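# Move the alphabetically first lettered box into the tote

## Task

Find the office box whose top letter is earliest in the alphabet and set only that box in the tote near the door, fully inside with nothing sticking out past the tote's rim, while the robot stays upright and level throughout.

## Robot and tools

ROBOT. A Hello Robot Stretch 3 with a single arm. It has a two-wheel base 0.33 m long and 0.34 m wide with a rounded back, a lift that rides up a mast, and one telescoping arm that reaches out to the robot's right side. The base pivots about the point midway between its drive wheels, 0.05 m behind the front edge. It cannot slide sideways, so you carry the gripper forward or back by driving. With the arm pulled in and the wrist folded, a pivot sweeps a circle of radius 0.28 m. An unfolded, level wrist reaches beyond that circle.

FRAMES. All positions are in metres. Base frame: origin on the floor between the drive wheels, x ahead, y to the left, z up. hand_pose is reported in the base frame, at the point where closed fingertips meet; with all wrist joints at zero its x axis points up, y back along the arm toward the mast, z to the robot's rear. The odometry frame is the base frame where the scene began. base_odometry counts wheel rotation only, so slip shows up as travel; its heading is in rad, left positive, from -3.142 to 3.142.

TOOL move. Carries one action plus optional "cameras" and "blocking". An action uses "base", "joints" or both, optionally with "speeds", "pace" or "contact_limits"; or it is just {"servos": "reboot"}, which powers back on any servo that shut itself off. "base" holds exactly one key, an offset from where the base last measured itself: translate_m (metres, forward positive, -3 to 3) or rotate_rad (radians, left positive, -6.4 to 6.4). "joints" is one object of absolute targets keyed by name: lift_m 0 to 1.1; arm_m 0 to 0.52; wrist_yaw_rad -1.345 to 4.42 (0 along the arm, positive toward the front); wrist_pitch_rad -1.57 to 0.451 (0 level, negative tips the fingertips down); wrist_roll_rad -2.911 to 2.918 (0 has the fingers side by side); gripper_m -0.089 to 0.179 (larger is wider; actual fingertip gap is about 0.007 m smaller when nearly shut, 0.025 m smaller fully open); head_pan_rad -3.953 to 1.73 (0 ahead, positive left, -1.57 looks along the arm); head_tilt_rad -1.53 to 0.419 (negative looks down). "pace" is "default" or "max"; "speeds" sets per-key top speeds instead, no faster than max (translate 0.12/0.30 m/s, rotate 0.76/1.90 rad/s, lift 0.11/0.15 m/s, arm 0.14/0.40 m/s). The base is capped at 0.10 m/s and 0.63 rad/s unless lift_m < 0.30, arm_m < 0.03 and wrist_yaw_rad > 2.54. "contact_limits" goes only next to its own command: arm_m, translate_m, rotate_rad take a motor_effort percent (1 to 100) at which the motion halts; lift_m takes {"down": n, "up": n} in percent of force beyond free motion (under about 12 may trip with no contact). Base moves have no contact stop unless you give one. "cameras" lists head_camera, nav_camera, wrist_camera or all; [] means none. blocking true (default) returns when everything is at rest; false returns in about 0.5 s while motion continues. A move times out after 14 s. Unknown keys make a call invalid; out-of-range numbers get it refused, and a refusal or an unplanned stop cancels the rest of that reply's move, wait and finished_scene calls.

TOOL wait: seconds 0 to 10; returns state and images, early if all motion ends. wait(0) shows an unblocked move's progress under "earlier move". TOOL stop: brakes all running motions, which then report "stopped" and hold. TOOL zoom_image: camera plus region [x0, y0, x1, y1] in pixels of that camera's latest image, top-left origin, at most 504 by 504. TOOL finished_scene: scene is this scene's number; it ends the scene irreversibly, so the box must already rest correctly without help.

RESULTS. "move" reads done or the worst status. base_status and joint_status: done, moving, off_target (rested short, may still push), stopped, contact_stop (that joint goes slack until commanded again), time_out, torque_fault (wrist or head servo off; needs reboot). joint_positions give readings, with done tolerances of ±0.004 for lift, arm and gripper, ±0.02 yaw and roll, ±0.05 pitch, ±0.1 head. motor_effort is percent, positive toward higher values, peak in brackets; positive wheel effort drives forward. on_its_own notes uncommanded behaviour; "held at" there is a target. lidar_m: 12 distances in 30-degree sectors, first straight ahead, counting counter-clockwise (4th left, 7th behind, 10th right), sensing only a plane 0.17 m above the floor; "-" is nothing seen or something closer than 0.15 m. wrist_depth_mm (45 to 1000) and head_depth_mm (280 to 4000) are 7x7 grids of median depth from top left. turned_by_wheels and turned_by_imu give rad turned since the last result; prefer the IMU if they differ by more than 0.15. base_tilt is in degrees, forward and right positive, with up to about 4 degrees of fixed bias. head_camera images arrive rotated; turn them a quarter clockwise. nav_camera needs a quarter turn counter-clockwise.

HANDLING. Grip by commanding gripper_m below the box's width; release by going at least 0.05 above it. The reading does not prove you hold anything. Before folding the wrist over the base (yaw to 3.0) or unfolding it, put lift_m between 0.32 and 0.95, pitch at -0.4 and roll near 0; after folding, the lift may go down to 0.25. If yaw is below -0.4, keep pitch at -0.5 or lower.

AVOID. Dropping or tossing the box, slamming, hard impacts and heavy shoving. Pushing the arm into something fixed with the gripper above about 0.45 m, or driving while hooked on something immovable, can tip the robot; if base_tilt shows a lean, free the gripper at once. Wrist and head never stop on contact and will fault after sustained strain. Thinking time lets running motions continue. Loose objects may occasionally get bumped by outside forces.

Each tool is called after "Request:" by a JSON object that holds its "op" and its "data", one argument or row to a line.

## Session

Request:
{"op": "move", "data": {

}}

Scene clock: 0.00 s.
base_odometry: x=+0.000 y=+0.000 heading=+0.000
turned_by_wheels: +0.000
turned_by_imu: +0.000
base_tilt: forward=+1.0 right=-0.1
lidar_m: 0.80 1.67 1.61 1.34 1.00 0.97 1.01 1.40 1.53 1.06 0.79 0.77
head_depth_mm: 723 721 721 719 718 715 717 / 769 768 768 764 764 763 762 / 821 821 819 818 816 815 815 / 884 878 876 874 879 872 871 / 948 944 944 942 942 938 935 / 2044 2152 2141 2178 2210 2205 2170 / 1930 1918 1938 1945 1954 1974 1973
base_status: not commanded
joint_positions: lift_m=+0.444 arm_m=+0.002 wrist_yaw_rad=+3.097 wrist_pitch_rad=-0.467 wrist_roll_rad=+0.000 gripper_m=+0.037 head_pan_rad=+0.000 head_tilt_rad=-0.002
joint_status: not commanded
measured_speeds: all 0
motor_effort: left_wheel=-0.3 right_wheel=+1.7 lift_m=+27.5 arm_m=-9.1 wrist_yaw_rad=+0.9 wrist_pitch_rad=+2.5 wrist_roll_rad=+0.7 gripper_m=-0.2 head_pan_rad=+0.6 head_tilt_rad=+6.0
hand_pose: x=-0.0114 y=+0.0710 z=+0.4454 quat_wxyz=(+0.179, +0.691, +0.148, +0.684) (m; base frame)
wrist_depth_mm: - - 146 - - - - / - - 158 - - - - / - - 172 - - - - / - 920 190 - - - - / 809 785 204 798 813 819 789 / 676 667 128 638 654 695 687 / 581 593 283 580 571 592 588
pictures: head_camera (sideways), nav_camera (sideways), wrist_camera
Images, in order (width x height): head_camera 896x504, nav_camera 672x504, wrist_camera 644x364.

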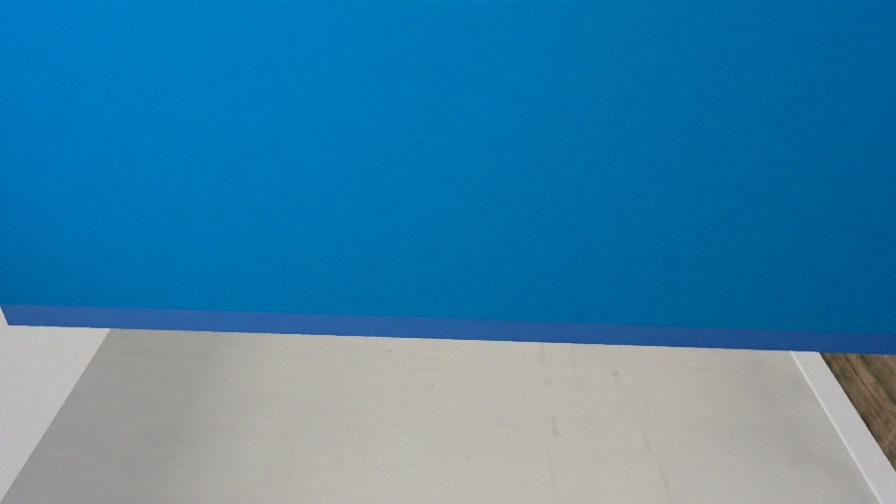

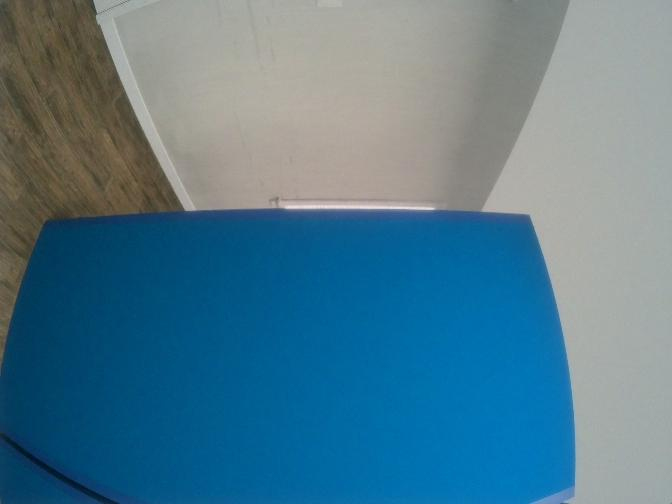

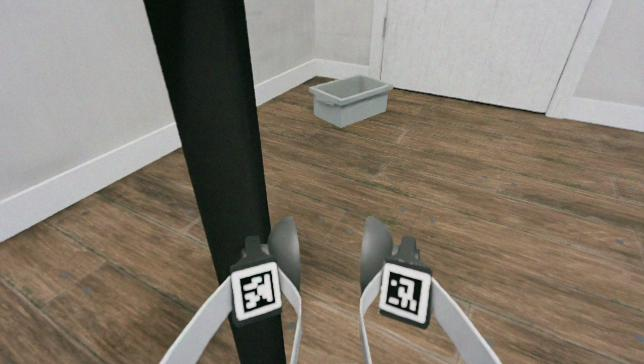

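Request:
{"op": "move", "data": {
  "joints": {"head_pan_rad": 1.2, "head_tilt_rad": -0.4},
  "cameras": ["head_camera", "nav_camera"]
}}

Request:
{"op": "move", "data": {
  "joints": {"head_pan_rad": -1.2, "head_tilt_rad": -0.4},
  "cameras": ["head_camera", "nav_camera"]
}}

Request:
{"op": "move", "data": {
  "joints": {"head_pan_rad": -2.4, "head_tilt_rad": -0.4},
  "cameras": ["head_camera", "nav_camera"]
}}

Request:
{"op": "move", "data": {
  "joints": {"head_pan_rad": -3.6, "head_tilt_rad": -0.4},
  "cameras": ["head_camera", "nav_camera"]
}}

Scene clock: 13.00 s.
move: done
base_odometry: x=+0.000 y=+0.000 heading=+0.000
turned_by_wheels: +0.000
turned_by_imu: +0.001
base_tilt: forward=+1.0 right=+0.0
lidar_m: 0.80 1.68 1.61 1.34 1.00 0.97 1.01 1.40 1.53 1.06 0.79 0.77
head_depth_mm: 1322 1416 1496 1615 1732 1780 1455 / 1348 1428 1537 1657 1789 1756 1439 / 1388 1480 1583 1699 1843 1782 1443 / 1428 1522 1629 1766 1912 1770 1432 / 1447 1568 1676 1812 1974 1701 1437 / 1512 1622 1764 1898 2040 1699 1436 / 1536 1634 1735 1822 1879 1764 1446
base_status: not commanded
joint_positions: lift_m=+0.444 arm_m=+0.002 wrist_yaw_rad=+3.097 wrist_pitch_rad=-0.467 wrist_roll_rad=+0.000 gripper_m=+0.037 head_pan_rad=+1.225 head_tilt_rad=-0.399
joint_status: all done
measured_speeds: all 0
motor_effort: left_wheel=-0.5(0.6) right_wheel=+1.9(2.6) lift_m=+30.2(30.2) arm_m=-20.4(20.5) wrist_yaw_rad=+0.4(1.2) wrist_pitch_rad=+2.4(2.7) wrist_roll_rad=+0.8(0.9) gripper_m=+1.2(1.2) head_pan_rad=+1.0(5.1) head_tilt_rad=-2.1(5.7)
hand_pose: x=-0.0114 y=+0.0710 z=+0.4454 quat_wxyz=(+0.179, +0.691, +0.148, +0.684) (m; base frame)
wrist_depth_mm: - - 146 - - - - / - - 159 - - - - / - - 172 - - - - / - 919 190 - - - - / 789 792 205 792 810 806 804 / 681 678 128 639 651 685 678 / 583 610 284 591 565 590 592
pictures: head_camera (sideways), nav_camera (sideways)
Images, in order (width x height): head_camera 896x504, nav_camera 672x504.

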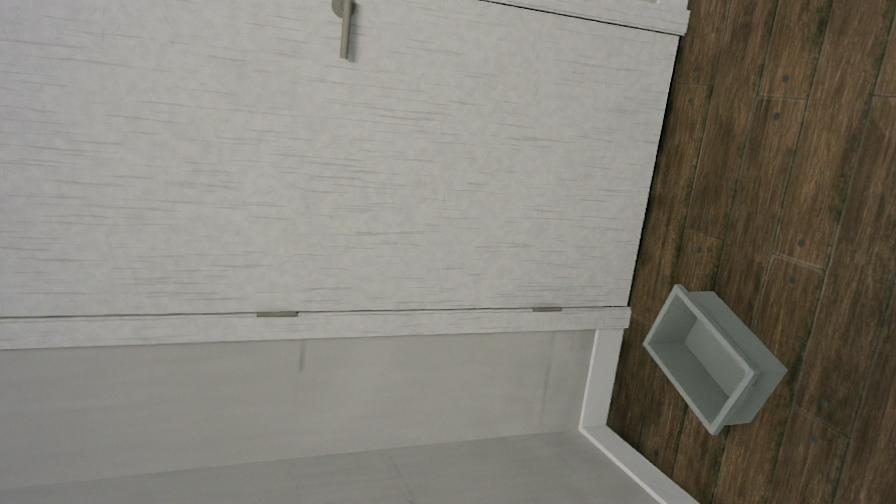

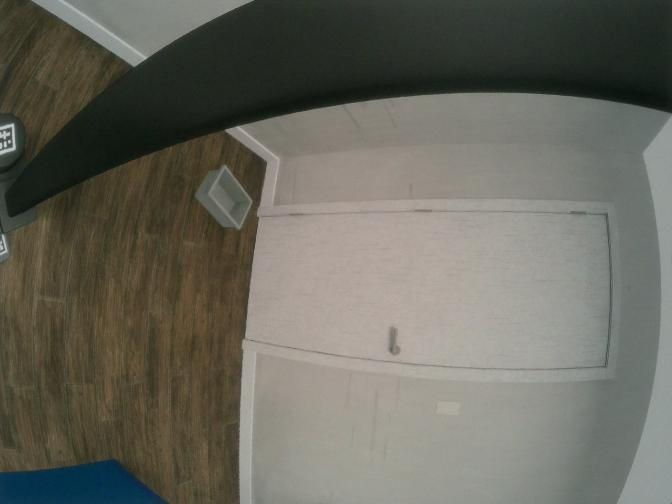

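Scene clock: 14.53 s.
move: done
base_odometry: x=+0.000 y=+0.000 heading=+0.000
turned_by_wheels: +0.000
turned_by_imu: +0.000
base_tilt: forward=+1.0 right=-0.2
lidar_m: 0.80 1.67 1.60 1.34 1.00 0.97 1.01 1.40 1.53 1.06 0.79 0.77
head_depth_mm: 980 1069 1175 1303 1463 1643 1452 / 906 981 1073 1187 1320 1481 1442 / 842 905 983 1074 1188 1305 1405 / 789 844 912 987 1083 1179 1308 / 739 786 841 910 993 1072 1185 / 699 739 789 845 911 986 1090 / 659 704 750 793 851 917 990
base_status: not commanded
joint_positions: lift_m=+0.444 arm_m=+0.002 wrist_yaw_rad=+3.097 wrist_pitch_rad=-0.467 wrist_roll_rad=+0.000 gripper_m=+0.037 head_pan_rad=-1.238 head_tilt_rad=-0.400
joint_status: all done
measured_speeds: all 0
motor_effort: left_wheel=-0.6(0.6) right_wheel=+2.0(2.7) lift_m=+30.3(30.8) arm_m=-20.4(20.8) wrist_yaw_rad=+1.2(1.4) wrist_pitch_rad=+2.5(2.8) wrist_roll_rad=+0.9(1.1) gripper_m=-0.3(1.0) head_pan_rad=+2.1(5.8) head_tilt_rad=-2.0(4.3)
hand_pose: x=-0.0114 y=+0.0710 z=+0.4454 quat_wxyz=(+0.179, +0.691, +0.148, +0.684) (m; base frame)
wrist_depth_mm: - - 146 - - - - / - - 158 - - - - / - - 172 - - - - / - 938 189 - - - - / 800 810 204 794 795 799 786 / 680 684 128 635 659 685 684 / 584 609 281 587 560 581 595
pictures: head_camera (sideways), nav_camera (sideways)
Images, in order (width x height): head_camera 896x504, nav_camera 672x504.

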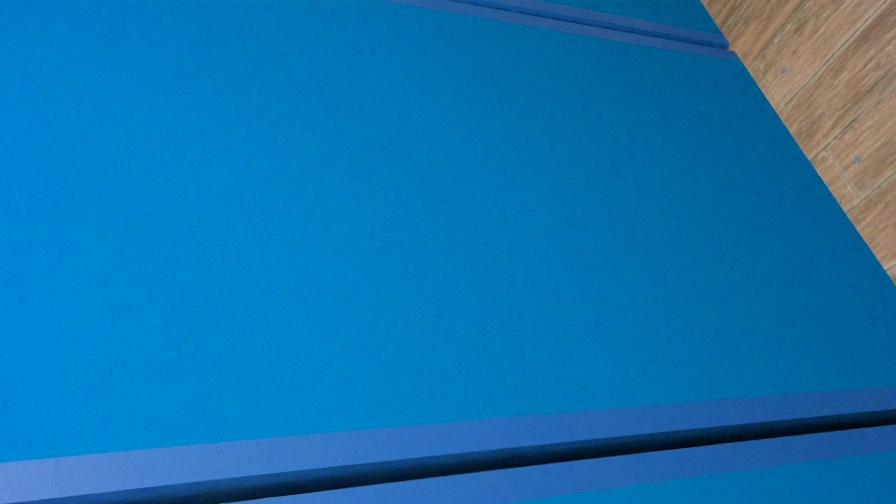

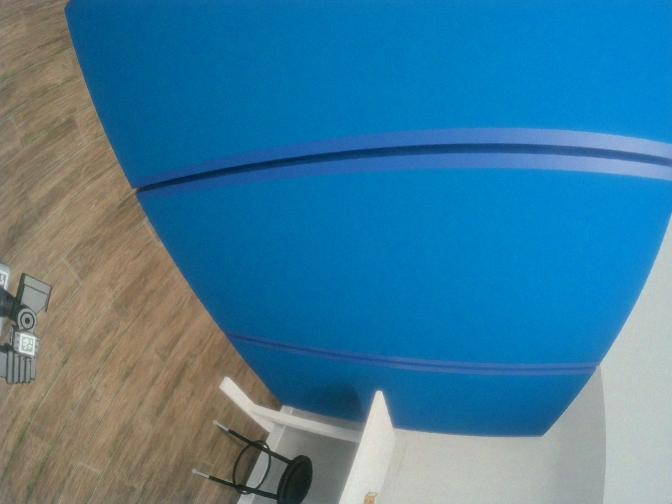

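Scene clock: 15.67 s.
move: done
base_odometry: x=+0.000 y=+0.000 heading=+0.000
turned_by_wheels: +0.000
turned_by_imu: +0.000
base_tilt: forward=+1.0 right=-0.3
lidar_m: 0.80 1.68 1.61 1.34 1.00 0.97 1.01 1.40 1.53 1.06 0.79 0.76
head_depth_mm: 1630 1680 1699 1761 1790 1744 1455 / 1944 2014 1942 2180 2137 1780 1457 / 1969 2079 1969 2379 2151 1779 1435 / 1898 2040 1744 2363 2277 1767 1432 / 1872 1986 1746 2270 2289 1771 1434 / 1831 1942 1712 2226 2275 1742 1435 / 1794 1890 1697 2129 2190 1761 1440
base_status: not commanded
joint_positions: lift_m=+0.444 arm_m=+0.002 wrist_yaw_rad=+3.097 wrist_pitch_rad=-0.467 wrist_roll_rad=+0.000 gripper_m=+0.037 head_pan_rad=-2.441 head_tilt_rad=-0.400
joint_status: all done
measured_speeds: all 0
motor_effort: left_wheel=-0.4(0.6) right_wheel=+2.6(2.8) lift_m=+30.5(30.8) arm_m=-20.4(20.8) wrist_yaw_rad=+0.7(1.2) wrist_pitch_rad=+2.5(2.7) wrist_roll_rad=+0.8(1.1) gripper_m=+0.4(1.2) head_pan_rad=+0.3(5.2) head_tilt_rad=-1.0(3.9)
hand_pose: x=-0.0114 y=+0.0710 z=+0.4454 quat_wxyz=(+0.179, +0.691, +0.148, +0.684) (m; base frame)
wrist_depth_mm: - - 146 - - - - / - - 158 - - - - / - - 173 - - - - / - 919 189 - - - - / 793 792 205 811 789 809 801 / 671 673 128 637 659 676 675 / 592 603 283 592 573 586 583
pictures: head_camera (sideways), nav_camera (sideways)
Images, in order (width x height): head_camera 896x504, nav_camera 672x504.

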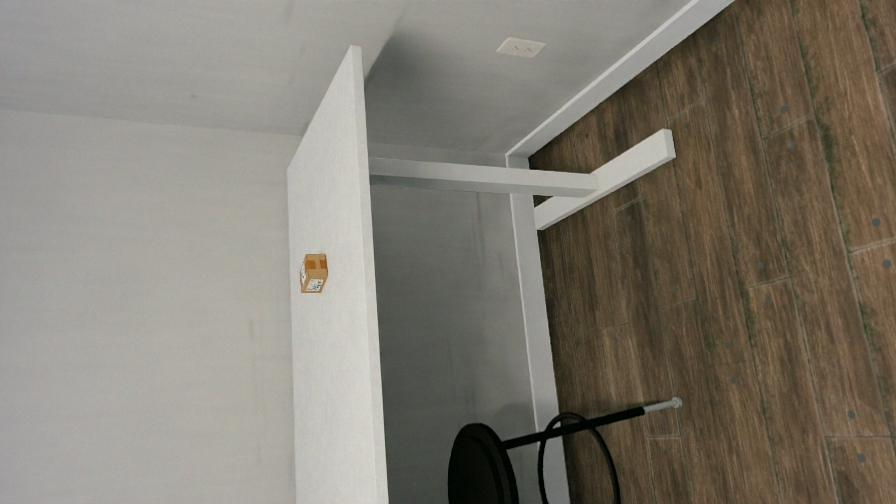

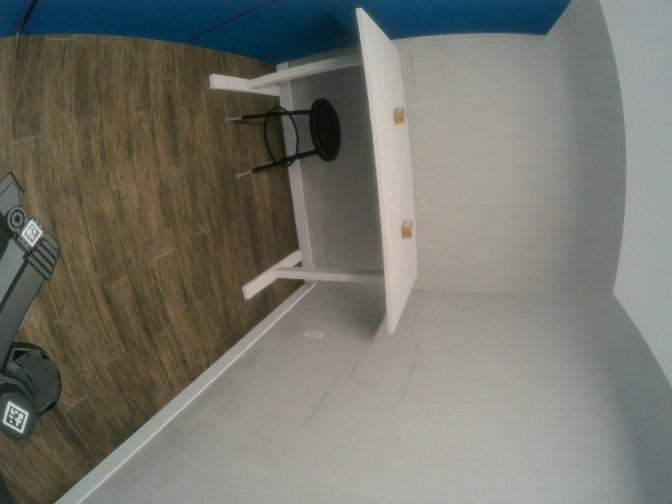

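Scene clock: 16.80 s.
move: done
base_odometry: x=+0.000 y=+0.000 heading=+0.000
turned_by_wheels: +0.000
turned_by_imu: +0.000
base_tilt: forward=+1.1 right=-0.1
lidar_m: 0.80 1.68 1.60 1.34 1.00 0.97 1.01 1.40 1.53 1.06 0.79 0.76
head_depth_mm: 799 850 905 971 1059 1161 1271 / 805 859 918 994 1075 1174 1295 / 815 870 927 999 1092 1184 1307 / 822 875 945 1021 1107 1208 1332 / 825 888 952 1030 1121 1237 1341 / 834 898 960 1042 1136 1244 1361 / 845 903 976 1057 1153 1273 1363
base_status: not commanded
joint_positions: lift_m=+0.444 arm_m=+0.002 wrist_yaw_rad=+3.097 wrist_pitch_rad=-0.467 wrist_roll_rad=+0.000 gripper_m=+0.037 head_pan_rad=-3.642 head_tilt_rad=-0.400
joint_status: all done
measured_speeds: all 0
motor_effort: left_wheel=-0.4(0.6) right_wheel=+2.3(2.7) lift_m=+30.1(30.7) arm_m=-20.0(20.7) wrist_yaw_rad=+1.1(1.1) wrist_pitch_rad=+2.3(2.8) wrist_roll_rad=+1.1(1.1) gripper_m=+0.6(1.0) head_pan_rad=+1.6(5.4) head_tilt_rad=-2.1(4.8)
hand_pose: x=-0.0114 y=+0.0710 z=+0.4454 quat_wxyz=(+0.179, +0.691, +0.148, +0.684) (m; base frame)
wrist_depth_mm: - - 146 - - - - / - - 158 - - - - / - - 173 - - - - / - 958 189 - - - - / 805 789 205 811 810 800 801 / 680 692 128 636 651 669 675 / 586 612 281 584 584 589 582
pictures: head_camera (sideways), nav_camera (sideways)
Images, in order (width x height): head_camera 896x504, nav_camera 672x504.

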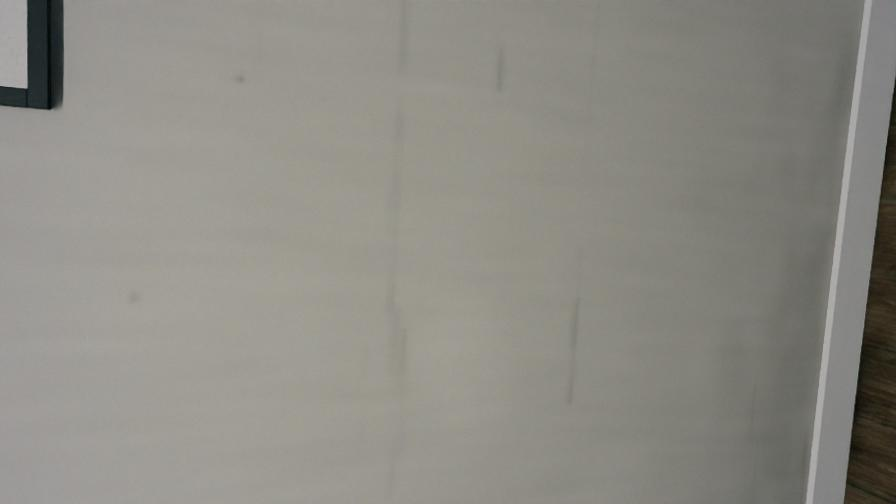

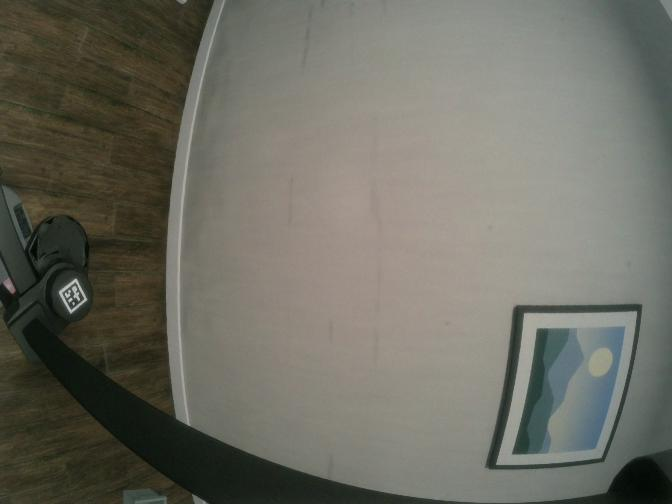

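Request:
{"op": "move", "data": {
  "joints": {"head_pan_rad": -2.05, "head_tilt_rad": -0.35},
  "cameras": ["head_camera", "nav_camera"]
}}

Scene clock: 23.87 s.
move: done
base_odometry: x=+0.000 y=+0.000 heading=+0.000
turned_by_wheels: +0.000
turned_by_imu: +0.001
base_tilt: forward=+1.1 right=-0.2
lidar_m: 0.80 1.67 1.60 1.34 1.00 0.97 1.01 1.40 1.53 1.06 0.79 0.76
head_depth_mm: 1793 1904 1981 2163 2272 1877 1504 / 1819 1953 1999 2177 2271 1886 1509 / 1859 1947 2022 1854 2321 1872 1500 / 1880 1984 2041 2224 2269 1858 1495 / 1914 2031 2105 2257 2205 1863 1482 / 1889 1992 1935 2114 2196 1810 1487 / 1531 1586 1618 1650 1730 1722 1480
base_status: not commanded
joint_positions: lift_m=+0.444 arm_m=+0.002 wrist_yaw_rad=+3.097 wrist_pitch_rad=-0.467 wrist_roll_rad=+0.000 gripper_m=+0.037 head_pan_rad=-2.016 head_tilt_rad=-0.354
joint_status: all done
measured_speeds: all 0
motor_effort: left_wheel=-0.4(0.6) right_wheel=+2.3(2.7) lift_m=+30.2(30.6) arm_m=-20.1(20.3) wrist_yaw_rad=+0.7(1.5) wrist_pitch_rad=+2.6(2.7) wrist_roll_rad=+0.8(1.0) gripper_m=-0.1(1.2) head_pan_rad=-0.8(4.4) head_tilt_rad=+3.6(5.9)
hand_pose: x=-0.0114 y=+0.0710 z=+0.4454 quat_wxyz=(+0.179, +0.691, +0.148, +0.684) (m; base frame)
wrist_depth_mm: - - 146 - - - - / - - 158 - - - - / - - 173 - - - - / - 940 190 - - - - / 789 798 204 814 804 806 803 / 674 671 127 633 656 679 673 / 589 600 283 589 575 581 586
pictures: head_camera (sideways), nav_camera (sideways)
Images, in order (width x height): head_camera 896x504, nav_camera 672x504.

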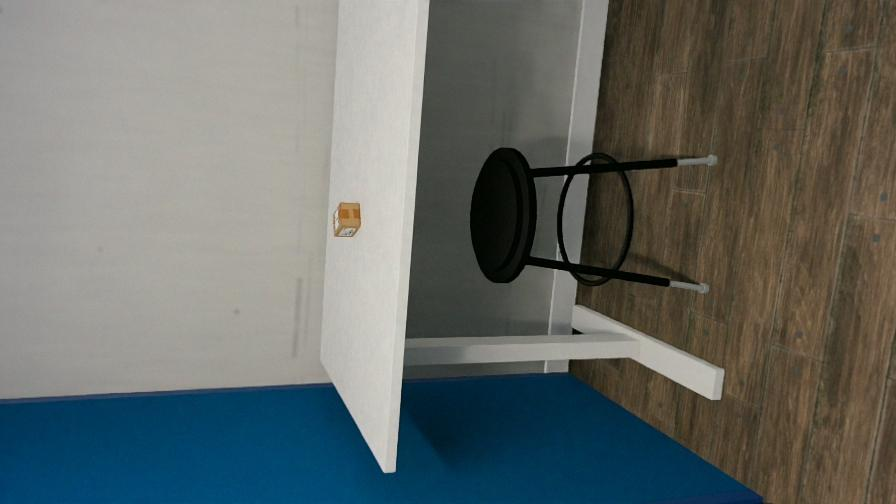

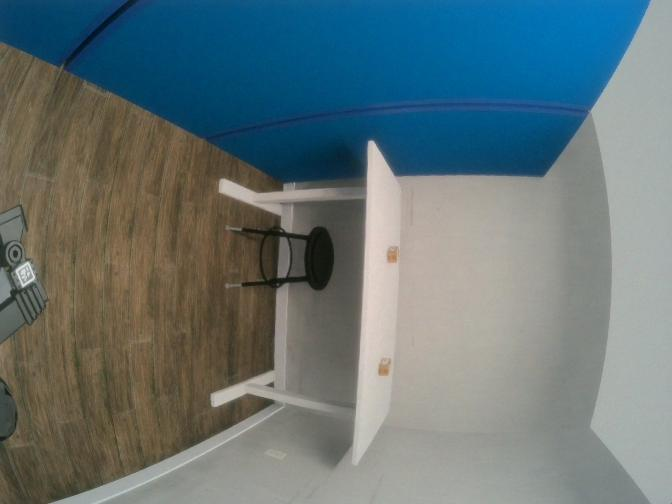

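Request:
{"op": "zoom_image", "data": {
  "camera": "head_camera",
  "region": [317, 189, 377, 249]
}}

Request:
{"op": "move", "data": {
  "joints": {"head_pan_rad": -2.44},
  "cameras": ["head_camera"]
}}

Request:
{"op": "zoom_image", "data": {
  "camera": "head_camera",
  "region": [287, 243, 347, 303]
}}

Scaled by 8.400 from the camera's 896x504 image, which has a finer 1280x720 frame.

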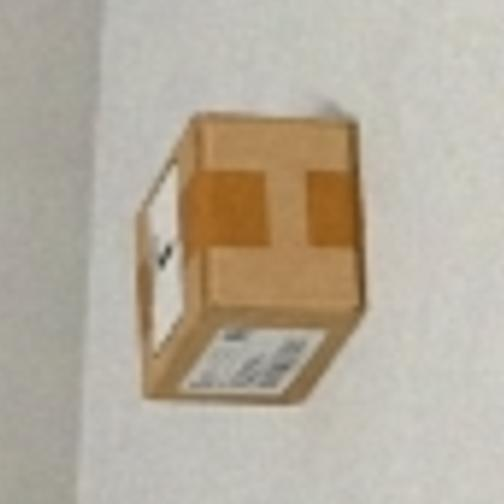

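Scene clock: 27.13 s.
move: done
base_odometry: x=+0.000 y=+0.000 heading=+0.000
turned_by_wheels: +0.000
turned_by_imu: +0.000
base_tilt: forward=+0.9 right=-0.2
lidar_m: 0.80 1.67 1.60 1.34 1.00 0.96 1.01 1.40 1.53 1.06 0.79 0.76
head_depth_mm: 1603 1647 1676 1711 1771 1756 1525 / 1962 1992 1956 2085 2153 1891 1500 / 1977 2081 2218 2358 2202 1876 1511 / 1913 2035 2102 2338 2423 1866 1508 / 1871 1987 2047 2249 2391 1881 1490 / 1845 1924 1995 2200 2304 1858 1501 / 1801 1896 1962 2088 2167 1850 1494
base_status: not commanded
joint_positions: lift_m=+0.444 arm_m=+0.002 wrist_yaw_rad=+3.097 wrist_pitch_rad=-0.467 wrist_roll_rad=+0.000 gripper_m=+0.037 head_pan_rad=-2.448 head_tilt_rad=-0.350
joint_status: all done
measured_speeds: all 0
motor_effort: left_wheel=-0.5(0.6) right_wheel=+2.3(2.6) lift_m=+29.6(30.1) arm_m=-19.7(20.2) wrist_yaw_rad=+0.5(1.4) wrist_pitch_rad=+2.5(2.8) wrist_roll_rad=+0.7(1.1) gripper_m=-0.2(0.8) head_pan_rad=-2.1(4.5) head_tilt_rad=+3.2(4.4)
hand_pose: x=-0.0114 y=+0.0710 z=+0.4454 quat_wxyz=(+0.179, +0.691, +0.148, +0.684) (m; base frame)
wrist_depth_mm: - - 146 - - - - / - - 159 - - - - / - - 173 - - - - / - 935 189 - - - - / 814 797 204 784 813 801 797 / 674 675 127 627 650 680 681 / 586 608 283 582 586 584 584
pictures: head_camera (sideways)
Images, in order (width x height): head_camera 896x504.

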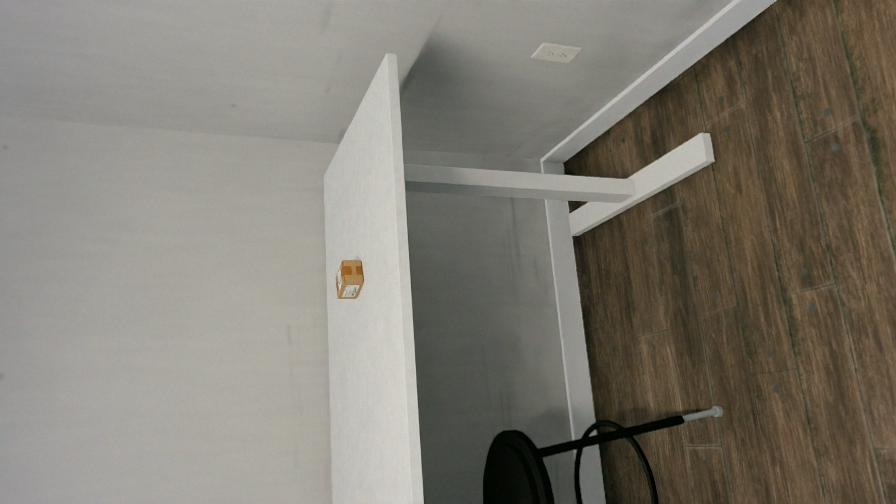

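Scaled by 8.400 from the camera's 896x504 image, which has a finer 1280x720 frame.

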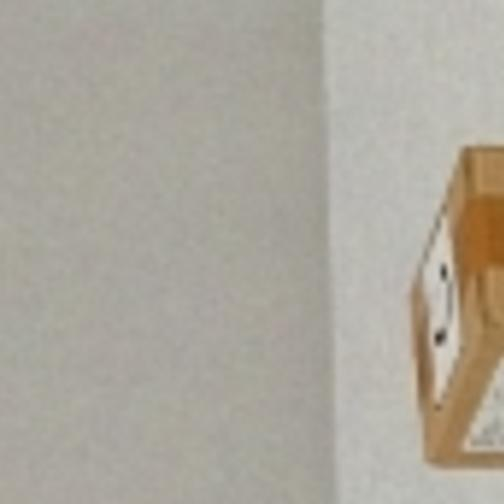

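Request:
{"op": "move", "data": {
  "joints": {"head_pan_rad": 0.5, "head_tilt_rad": -0.3},
  "cameras": ["nav_camera", "head_camera"]
}}

Scene clock: 47.00 s.
move: done
base_odometry: x=+0.000 y=+0.000 heading=+0.000
turned_by_wheels: +0.000
turned_by_imu: +0.001
base_tilt: forward=+1.0 right=+0.0
lidar_m: 0.80 1.68 1.60 1.34 0.99 0.97 1.01 1.40 1.53 1.06 0.79 0.77
head_depth_mm: 1755 1856 1983 2117 2288 2003 1577 / 1668 1759 1871 1998 2155 1982 1581 / 1603 1684 1804 1933 2028 1986 1578 / 1537 1627 1731 1827 1929 1996 1575 / 1465 1541 1639 1735 1835 1890 1568 / 1416 1488 1563 1657 1752 1855 1560 / 1363 1410 1489 1587 1667 1742 1560
base_status: not commanded
joint_positions: lift_m=+0.444 arm_m=+0.002 wrist_yaw_rad=+3.097 wrist_pitch_rad=-0.467 wrist_roll_rad=+0.000 gripper_m=+0.037 head_pan_rad=+0.554 head_tilt_rad=-0.299
joint_status: all done
measured_speeds: all 0
motor_effort: left_wheel=-0.5(0.7) right_wheel=+2.4(2.7) lift_m=+29.3(29.8) arm_m=-19.1(19.9) wrist_yaw_rad=+1.0(1.2) wrist_pitch_rad=+2.3(2.8) wrist_roll_rad=+0.8(1.1) gripper_m=-0.9(1.2) head_pan_rad=-4.2(5.3) head_tilt_rad=+2.5(6.2)
hand_pose: x=-0.0114 y=+0.0710 z=+0.4454 quat_wxyz=(+0.179, +0.691, +0.148, +0.684) (m; base frame)
wrist_depth_mm: - - 146 - - - - / - - 158 - - - - / - - 173 - - - - / - 930 190 - - - - / 812 795 204 807 780 795 801 / 680 662 127 637 661 666 673 / 594 604 283 580 567 581 589
pictures: head_camera (sideways), nav_camera (sideways)
Images, in order (width x height): head_camera 896x504, nav_camera 672x504.

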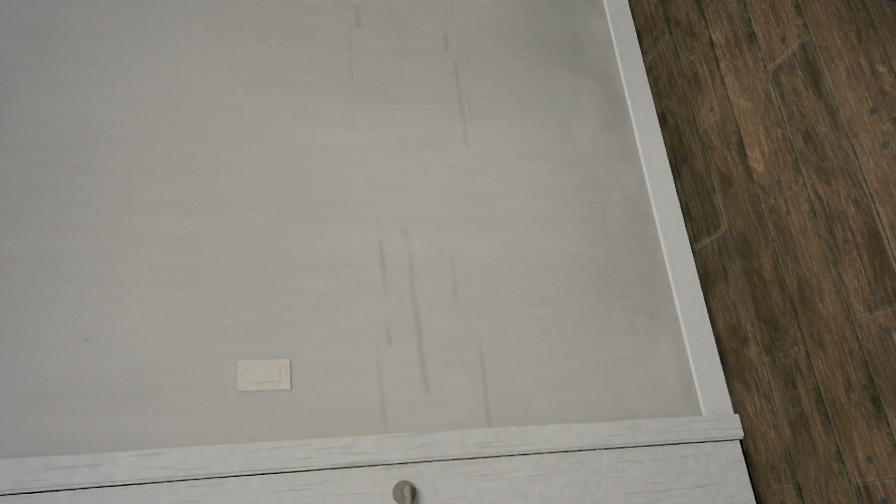

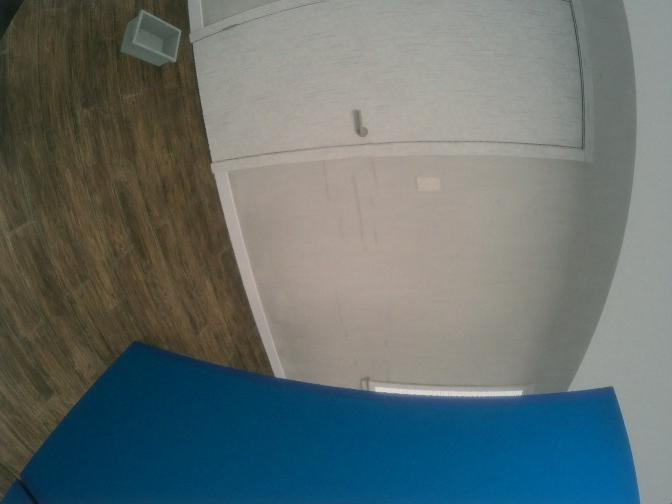

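Request:
{"op": "move", "data": {
  "base": {"rotate_rad": 0.988},
  "joints": {"lift_m": 0.28, "head_pan_rad": -0.8, "head_tilt_rad": -0.4},
  "cameras": ["nav_camera"],
  "pace": "max"
}}

Scene clock: 67.93 s.
move: done
base_odometry: x=+0.000 y=+0.000 heading=+0.988
turned_by_wheels: +0.988
turned_by_imu: +0.984
base_tilt: forward=+0.9 right=-0.2
lidar_m: 1.60 1.43 1.02 0.96 0.99 1.31 1.53 1.14 0.81 0.77 0.79 1.71
head_depth_mm: 711 743 787 828 879 942 1002 / 764 808 855 908 964 1031 1116 / 826 879 931 1000 1071 1153 1244 / 1987 2122 2297 2486 2321 1697 1407 / 1815 1940 2087 2221 2273 1760 1440 / 1685 1761 1914 2019 2097 1744 1430 / 1564 1649 1727 1852 1981 1747 1439
base_status: done
joint_positions: lift_m=+0.280 arm_m=+0.002 wrist_yaw_rad=+3.097 wrist_pitch_rad=-0.469 wrist_roll_rad=+0.000 gripper_m=+0.037 head_pan_rad=-0.812 head_tilt_rad=-0.399
joint_status: all done
measured_speeds: translate_m=+0.000 rotate_rad=+0.000 lift_m=+0.000 arm_m=+0.000 wrist_yaw_rad=+0.000 wrist_pitch_rad=+0.000 wrist_roll_rad=+0.000 head_pan_rad=+0.024 head_tilt_rad=+0.000
motor_effort: left_wheel=-7.3(15.6) right_wheel=+8.5(15.2) lift_m=+22.7(25.3) arm_m=-20.2(20.6) wrist_yaw_rad=+0.5(1.5) wrist_pitch_rad=+2.6(3.1) wrist_roll_rad=+0.7(1.0) gripper_m=-0.6(1.3) head_pan_rad=+2.1(4.7) head_tilt_rad=-1.1(4.0)
hand_pose: x=-0.0114 y=+0.0708 z=+0.2815 quat_wxyz=(+0.180, +0.691, +0.149, +0.684) (m; base frame)
wrist_depth_mm: - - 143 - - - - / - - 155 - - - - / 854 858 173 903 903 897 895 / 691 710 190 713 712 708 690 / 578 579 205 568 585 572 575 / 487 483 128 279 473 490 483 / 266 266 253 259 266 429 424
pictures: nav_camera (sideways)
Images, in order (width x height): nav_camera 672x504.

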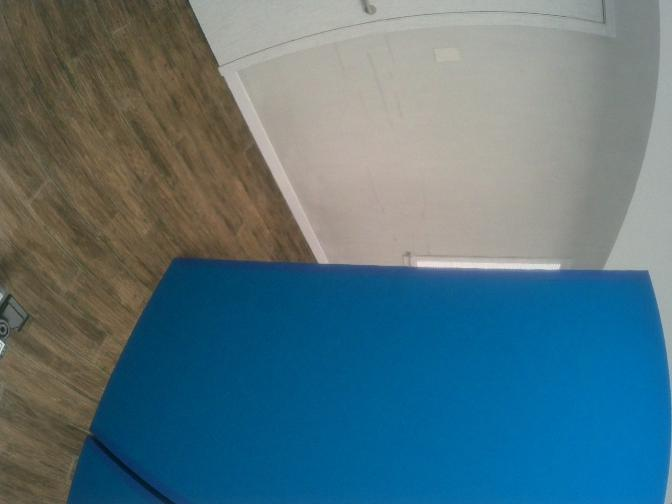

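Request:
{"op": "move", "data": {
  "base": {"translate_m": 0.9},
  "joints": {"head_pan_rad": -1.57, "head_tilt_rad": -0.3},
  "cameras": ["nav_camera", "head_camera"],
  "pace": "max"
}}

Scene clock: 75.03 s.
move: done
base_odometry: x=+0.496 y=+0.751 heading=+0.988
turned_by_wheels: +0.000
turned_by_imu: +0.000
base_tilt: forward=+0.8 right=-0.2
lidar_m: 0.71 0.73 0.95 1.01 1.03 1.37 2.41 1.08 0.76 0.76 1.09 0.77
head_depth_mm: 801 787 771 758 769 811 861 / 3273 3461 3565 1150 1123 1093 1082 / 3295 3518 3567 3882 2706 2001 1576 / 3289 3526 3732 3886 2750 1969 1581 / 3276 3521 3670 3819 2687 1951 1571 / 3214 3248 3309 3363 2672 1979 1565 / 2186 2195 2247 2270 2321 1930 1564
base_status: done
joint_positions: lift_m=+0.280 arm_m=+0.002 wrist_yaw_rad=+3.097 wrist_pitch_rad=-0.469 wrist_roll_rad=+0.000 gripper_m=+0.037 head_pan_rad=-1.571 head_tilt_rad=-0.300
joint_status: all done
measured_speeds: all 0
motor_effort: left_wheel=+6.1(11.8) right_wheel=+0.8(20.3) lift_m=+28.0(30.6) arm_m=-15.1(18.2) wrist_yaw_rad=+1.0(1.4) wrist_pitch_rad=+2.6(3.1) wrist_roll_rad=+0.8(1.1) gripper_m=-0.1(1.5) head_pan_rad=+3.7(5.5) head_tilt_rad=+4.1(5.5)
hand_pose: x=-0.0114 y=+0.0708 z=+0.2815 quat_wxyz=(+0.180, +0.691, +0.149, +0.684) (m; base frame)
wrist_depth_mm: - - 143 - - - - / - - 158 - - - 707 / 916 887 173 905 - 743 765 / 682 694 189 701 674 685 698 / 579 579 204 578 583 575 578 / 486 485 128 282 472 483 488 / 268 265 252 259 267 419 421
pictures: head_camera (sideways), nav_camera (sideways)
Images, in order (width x height): head_camera 896x504, nav_camera 672x504.

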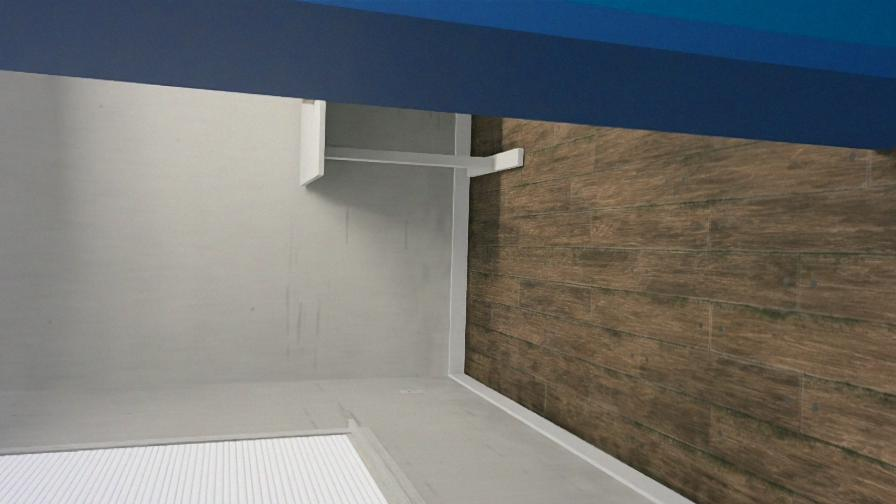

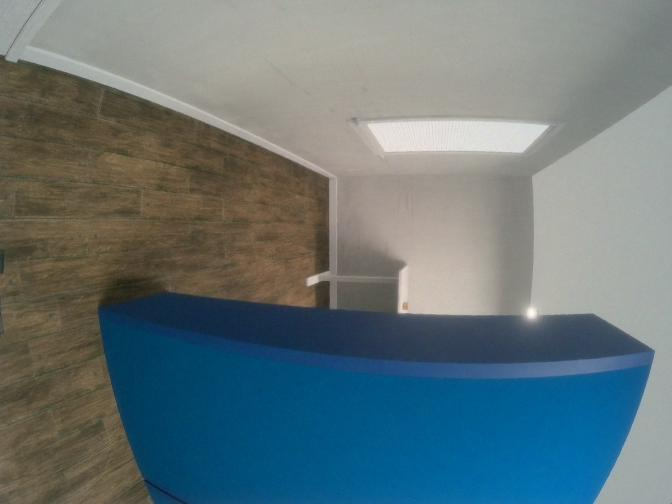

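Request:
{"op": "move", "data": {
  "base": {"translate_m": 0.2},
  "joints": {"head_pan_rad": -1.57, "head_tilt_rad": -0.3},
  "cameras": ["nav_camera", "head_camera"],
  "pace": "max"
}}

Request:
{"op": "move", "data": {
  "base": {"rotate_rad": -1.571},
  "joints": {"head_pan_rad": 0.0, "head_tilt_rad": -0.3},
  "cameras": ["nav_camera", "wrist_camera"],
  "pace": "max"
}}

Scene clock: 81.33 s.
move: done
base_odometry: x=+0.606 y=+0.918 heading=+0.987
turned_by_wheels: +0.000
turned_by_imu: +0.001
base_tilt: forward=+1.1 right=-0.1
lidar_m: 0.51 0.53 0.70 1.02 1.04 1.38 2.63 1.06 0.83 2.55 0.79 0.53
head_depth_mm: 3276 3544 3618 3798 2728 1877 1361 / 3348 3499 3617 3775 2752 1983 1579 / 3329 3514 3663 3804 2734 1996 1569 / 3294 3485 3688 3782 2704 2002 1575 / 3306 3452 3698 3868 2687 1980 1568 / 2270 2310 2376 2462 2444 1962 1570 / 1598 1609 1631 1679 1671 1723 1527
base_status: done
joint_positions: lift_m=+0.280 arm_m=+0.002 wrist_yaw_rad=+3.097 wrist_pitch_rad=-0.469 wrist_roll_rad=+0.000 gripper_m=+0.037 head_pan_rad=-1.570 head_tilt_rad=-0.300
joint_status: all done
measured_speeds: all 0
motor_effort: left_wheel=-3.5(14.7) right_wheel=+6.8(11.2) lift_m=+21.6(22.5) arm_m=-11.7(13.0) wrist_yaw_rad=+1.2(1.4) wrist_pitch_rad=+3.0(3.0) wrist_roll_rad=+0.9(1.1) gripper_m=-0.3(1.3) head_pan_rad=+3.6(4.5) head_tilt_rad=+3.2(5.0)
hand_pose: x=-0.0114 y=+0.0708 z=+0.2815 quat_wxyz=(+0.180, +0.691, +0.149, +0.684) (m; base frame)
wrist_depth_mm: - - 143 - - - 618 / - - 159 - - 710 - / 904 898 172 777 845 850 - / 714 716 189 671 668 689 579 / 575 575 205 576 567 581 556 / 482 484 127 282 469 489 490 / 265 266 254 259 266 421 420
pictures: head_camera (sideways), nav_camera (sideways)
Images, in order (width x height): head_camera 896x504, nav_camera 672x504.

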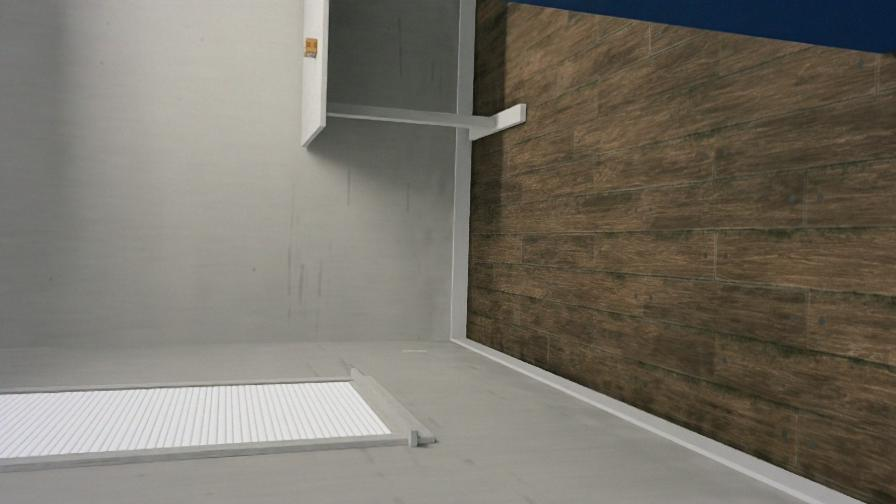

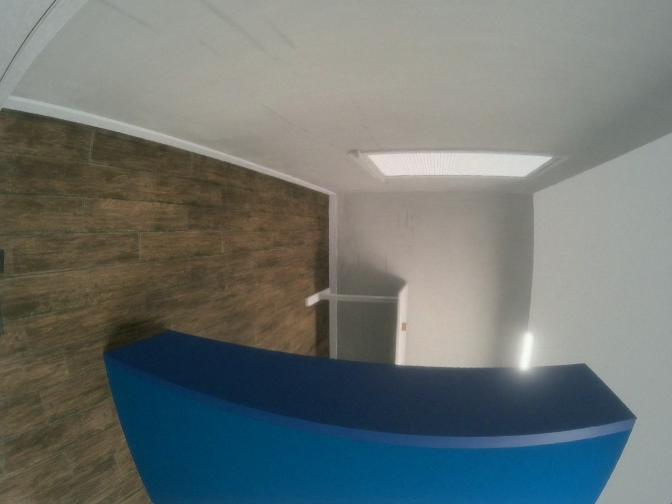

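Scene clock: 83.43 s.
move: done
base_odometry: x=+0.606 y=+0.918 heading=-0.583
turned_by_wheels: -1.571
turned_by_imu: -1.564
base_tilt: forward=+0.9 right=-0.2
lidar_m: 2.35 0.78 0.53 0.51 0.53 0.71 1.02 1.04 1.40 2.62 1.05 0.84
head_depth_mm: 3276 3403 3558 3791 2744 2013 1487 / 3278 3454 3598 3731 2724 1998 1576 / 3329 3372 3629 3821 2702 1997 1581 / 3314 3400 3570 3836 2704 1967 1561 / 3273 3384 3633 3753 2675 1960 1569 / 2012 2069 2102 2188 2245 1941 1560 / 1476 1497 1520 1551 1576 1632 1503
base_status: done
joint_positions: lift_m=+0.280 arm_m=+0.002 wrist_yaw_rad=+3.097 wrist_pitch_rad=-0.469 wrist_roll_rad=+0.000 gripper_m=+0.037 head_pan_rad=+0.016 head_tilt_rad=-0.299
joint_status: all done
measured_speeds: translate_m=+0.000 rotate_rad=+0.000 lift_m=+0.000 arm_m=+0.000 wrist_yaw_rad=+0.000 wrist_pitch_rad=+0.000 wrist_roll_rad=+0.000 head_pan_rad=-0.024 head_tilt_rad=+0.000
motor_effort: left_wheel=+10.4(18.4) right_wheel=-8.0(15.8) lift_m=+23.4(23.5) arm_m=-19.8(20.5) wrist_yaw_rad=+0.7(1.1) wrist_pitch_rad=+2.4(3.2) wrist_roll_rad=+1.0(1.1) gripper_m=-0.1(1.3) head_pan_rad=-2.2(3.9) head_tilt_rad=+3.8(8.0)
hand_pose: x=-0.0114 y=+0.0708 z=+0.2815 quat_wxyz=(+0.180, +0.691, +0.149, +0.684) (m; base frame)
wrist_depth_mm: - - 143 - 515 - - / - - 156 - 546 - - / - - 172 - 614 - - / - - 189 676 662 669 674 / 573 563 205 578 572 575 576 / 486 482 128 281 474 489 486 / 266 267 253 259 265 421 422
pictures: nav_camera (sideways), wrist_camera
Images, in order (width x height): nav_camera 672x504, wrist_camera 644x364.

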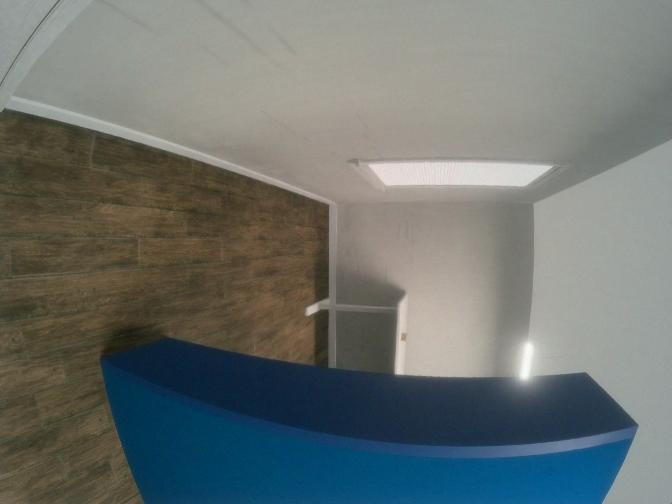

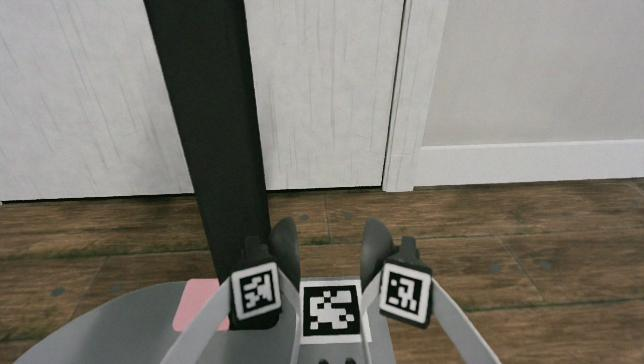

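Request:
{"op": "move", "data": {
  "base": {"translate_m": 1.2},
  "joints": {"head_pan_rad": -0.7, "head_tilt_rad": -0.35},
  "cameras": ["nav_camera", "head_camera"],
  "pace": "max"
}}

Request:
{"op": "move", "data": {
  "joints": {"head_pan_rad": -1.6, "head_tilt_rad": -0.4},
  "cameras": ["nav_camera"],
  "pace": "max"
}}

Scene clock: 93.17 s.
move: done
base_odometry: x=+1.608 y=+0.258 heading=-0.583
turned_by_wheels: +0.000
turned_by_imu: +0.000
base_tilt: forward=+0.9 right=+0.0
lidar_m: 2.18 0.85 0.60 0.57 0.59 0.79 1.89 0.57 0.41 0.39 3.12 2.68
head_depth_mm: 3337 3496 3623 3640 2521 1853 1521 / 3316 3543 3777 3751 2491 1897 1520 / 3033 3261 3522 3583 2497 1868 1510 / 2843 2994 3112 3157 2458 1863 1508 / 2632 2750 2895 3151 2491 1862 1500 / 2469 2608 2709 2924 2478 1850 1497 / 2314 2435 2518 2716 2439 1866 1504
base_status: done
joint_positions: lift_m=+0.280 arm_m=+0.002 wrist_yaw_rad=+3.097 wrist_pitch_rad=-0.469 wrist_roll_rad=+0.000 gripper_m=+0.037 head_pan_rad=-0.700 head_tilt_rad=-0.350
joint_status: all done
measured_speeds: all 0
motor_effort: left_wheel=+4.5(21.0) right_wheel=+3.2(8.2) lift_m=+29.9(29.9) arm_m=-11.4(16.8) wrist_yaw_rad=+1.1(1.4) wrist_pitch_rad=+2.8(3.1) wrist_roll_rad=+0.8(1.1) gripper_m=-0.2(1.6) head_pan_rad=+3.4(5.3) head_tilt_rad=-1.7(3.5)
hand_pose: x=-0.0114 y=+0.0708 z=+0.2815 quat_wxyz=(+0.180, +0.691, +0.149, +0.684) (m; base frame)
wrist_depth_mm: - - 142 - - - - / - - 155 - - - - / - - 171 - - - - / 661 671 190 672 675 676 698 / 579 575 206 567 578 577 571 / 493 485 128 280 470 487 489 / 264 266 252 261 266 422 420
pictures: head_camera (sideways), nav_camera (sideways)
Images, in order (width x height): head_camera 896x504, nav_camera 672x504.

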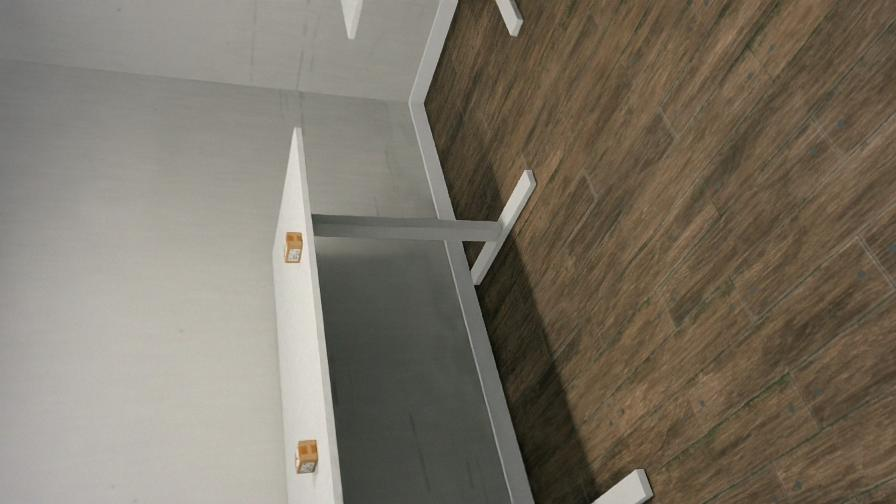

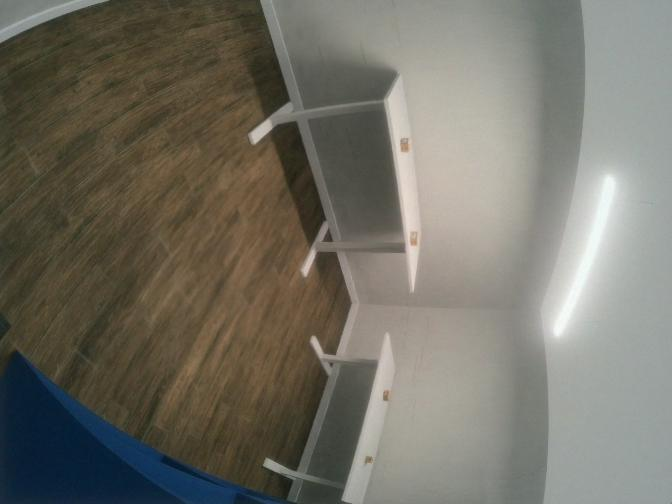

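Scene clock: 94.07 s.
move: done
base_odometry: x=+1.608 y=+0.258 heading=-0.583
turned_by_wheels: +0.000
turned_by_imu: +0.000
base_tilt: forward=+0.8 right=-0.1
lidar_m: 2.17 0.84 0.60 0.57 0.59 0.79 1.89 0.57 0.41 0.39 3.11 2.67
head_depth_mm: 301 323 346 374 407 447 494 / 301 322 346 374 406 446 493 / 300 321 346 374 407 445 493 / 1875 2008 1233 1328 1345 1042 852 / 2785 2967 3092 3112 2301 1756 1433 / 2814 2991 3045 3260 2280 1765 1430 / 2736 2943 3108 3186 2253 1752 1427
base_status: not commanded
joint_positions: lift_m=+0.280 arm_m=+0.002 wrist_yaw_rad=+3.097 wrist_pitch_rad=-0.469 wrist_roll_rad=+0.000 gripper_m=+0.037 head_pan_rad=-1.615 head_tilt_rad=-0.401
joint_status: all done
measured_speeds: all 0
motor_effort: left_wheel=+4.5(4.7) right_wheel=+3.1(3.6) lift_m=+30.4(30.6) arm_m=-10.8(11.3) wrist_yaw_rad=+0.8(1.2) wrist_pitch_rad=+2.8(3.0) wrist_roll_rad=+0.8(1.0) gripper_m=-0.7(1.0) head_pan_rad=-1.5(4.8) head_tilt_rad=-1.8(3.5)
hand_pose: x=-0.0114 y=+0.0708 z=+0.2815 quat_wxyz=(+0.180, +0.691, +0.149, +0.684) (m; base frame)
wrist_depth_mm: - - 143 - - - - / - - 156 - - - - / - - 171 - - - - / 674 660 189 674 684 679 713 / 576 573 205 578 575 576 585 / 490 487 128 282 472 487 487 / 263 265 252 259 267 421 419
pictures: nav_camera (sideways)
Images, in order (width x height): nav_camera 672x504.

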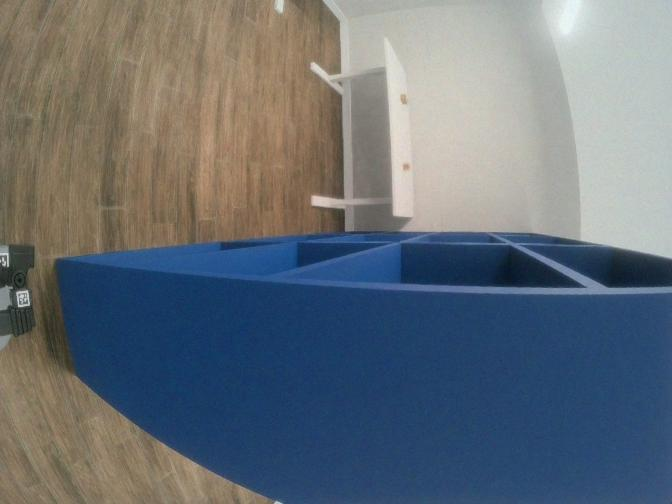

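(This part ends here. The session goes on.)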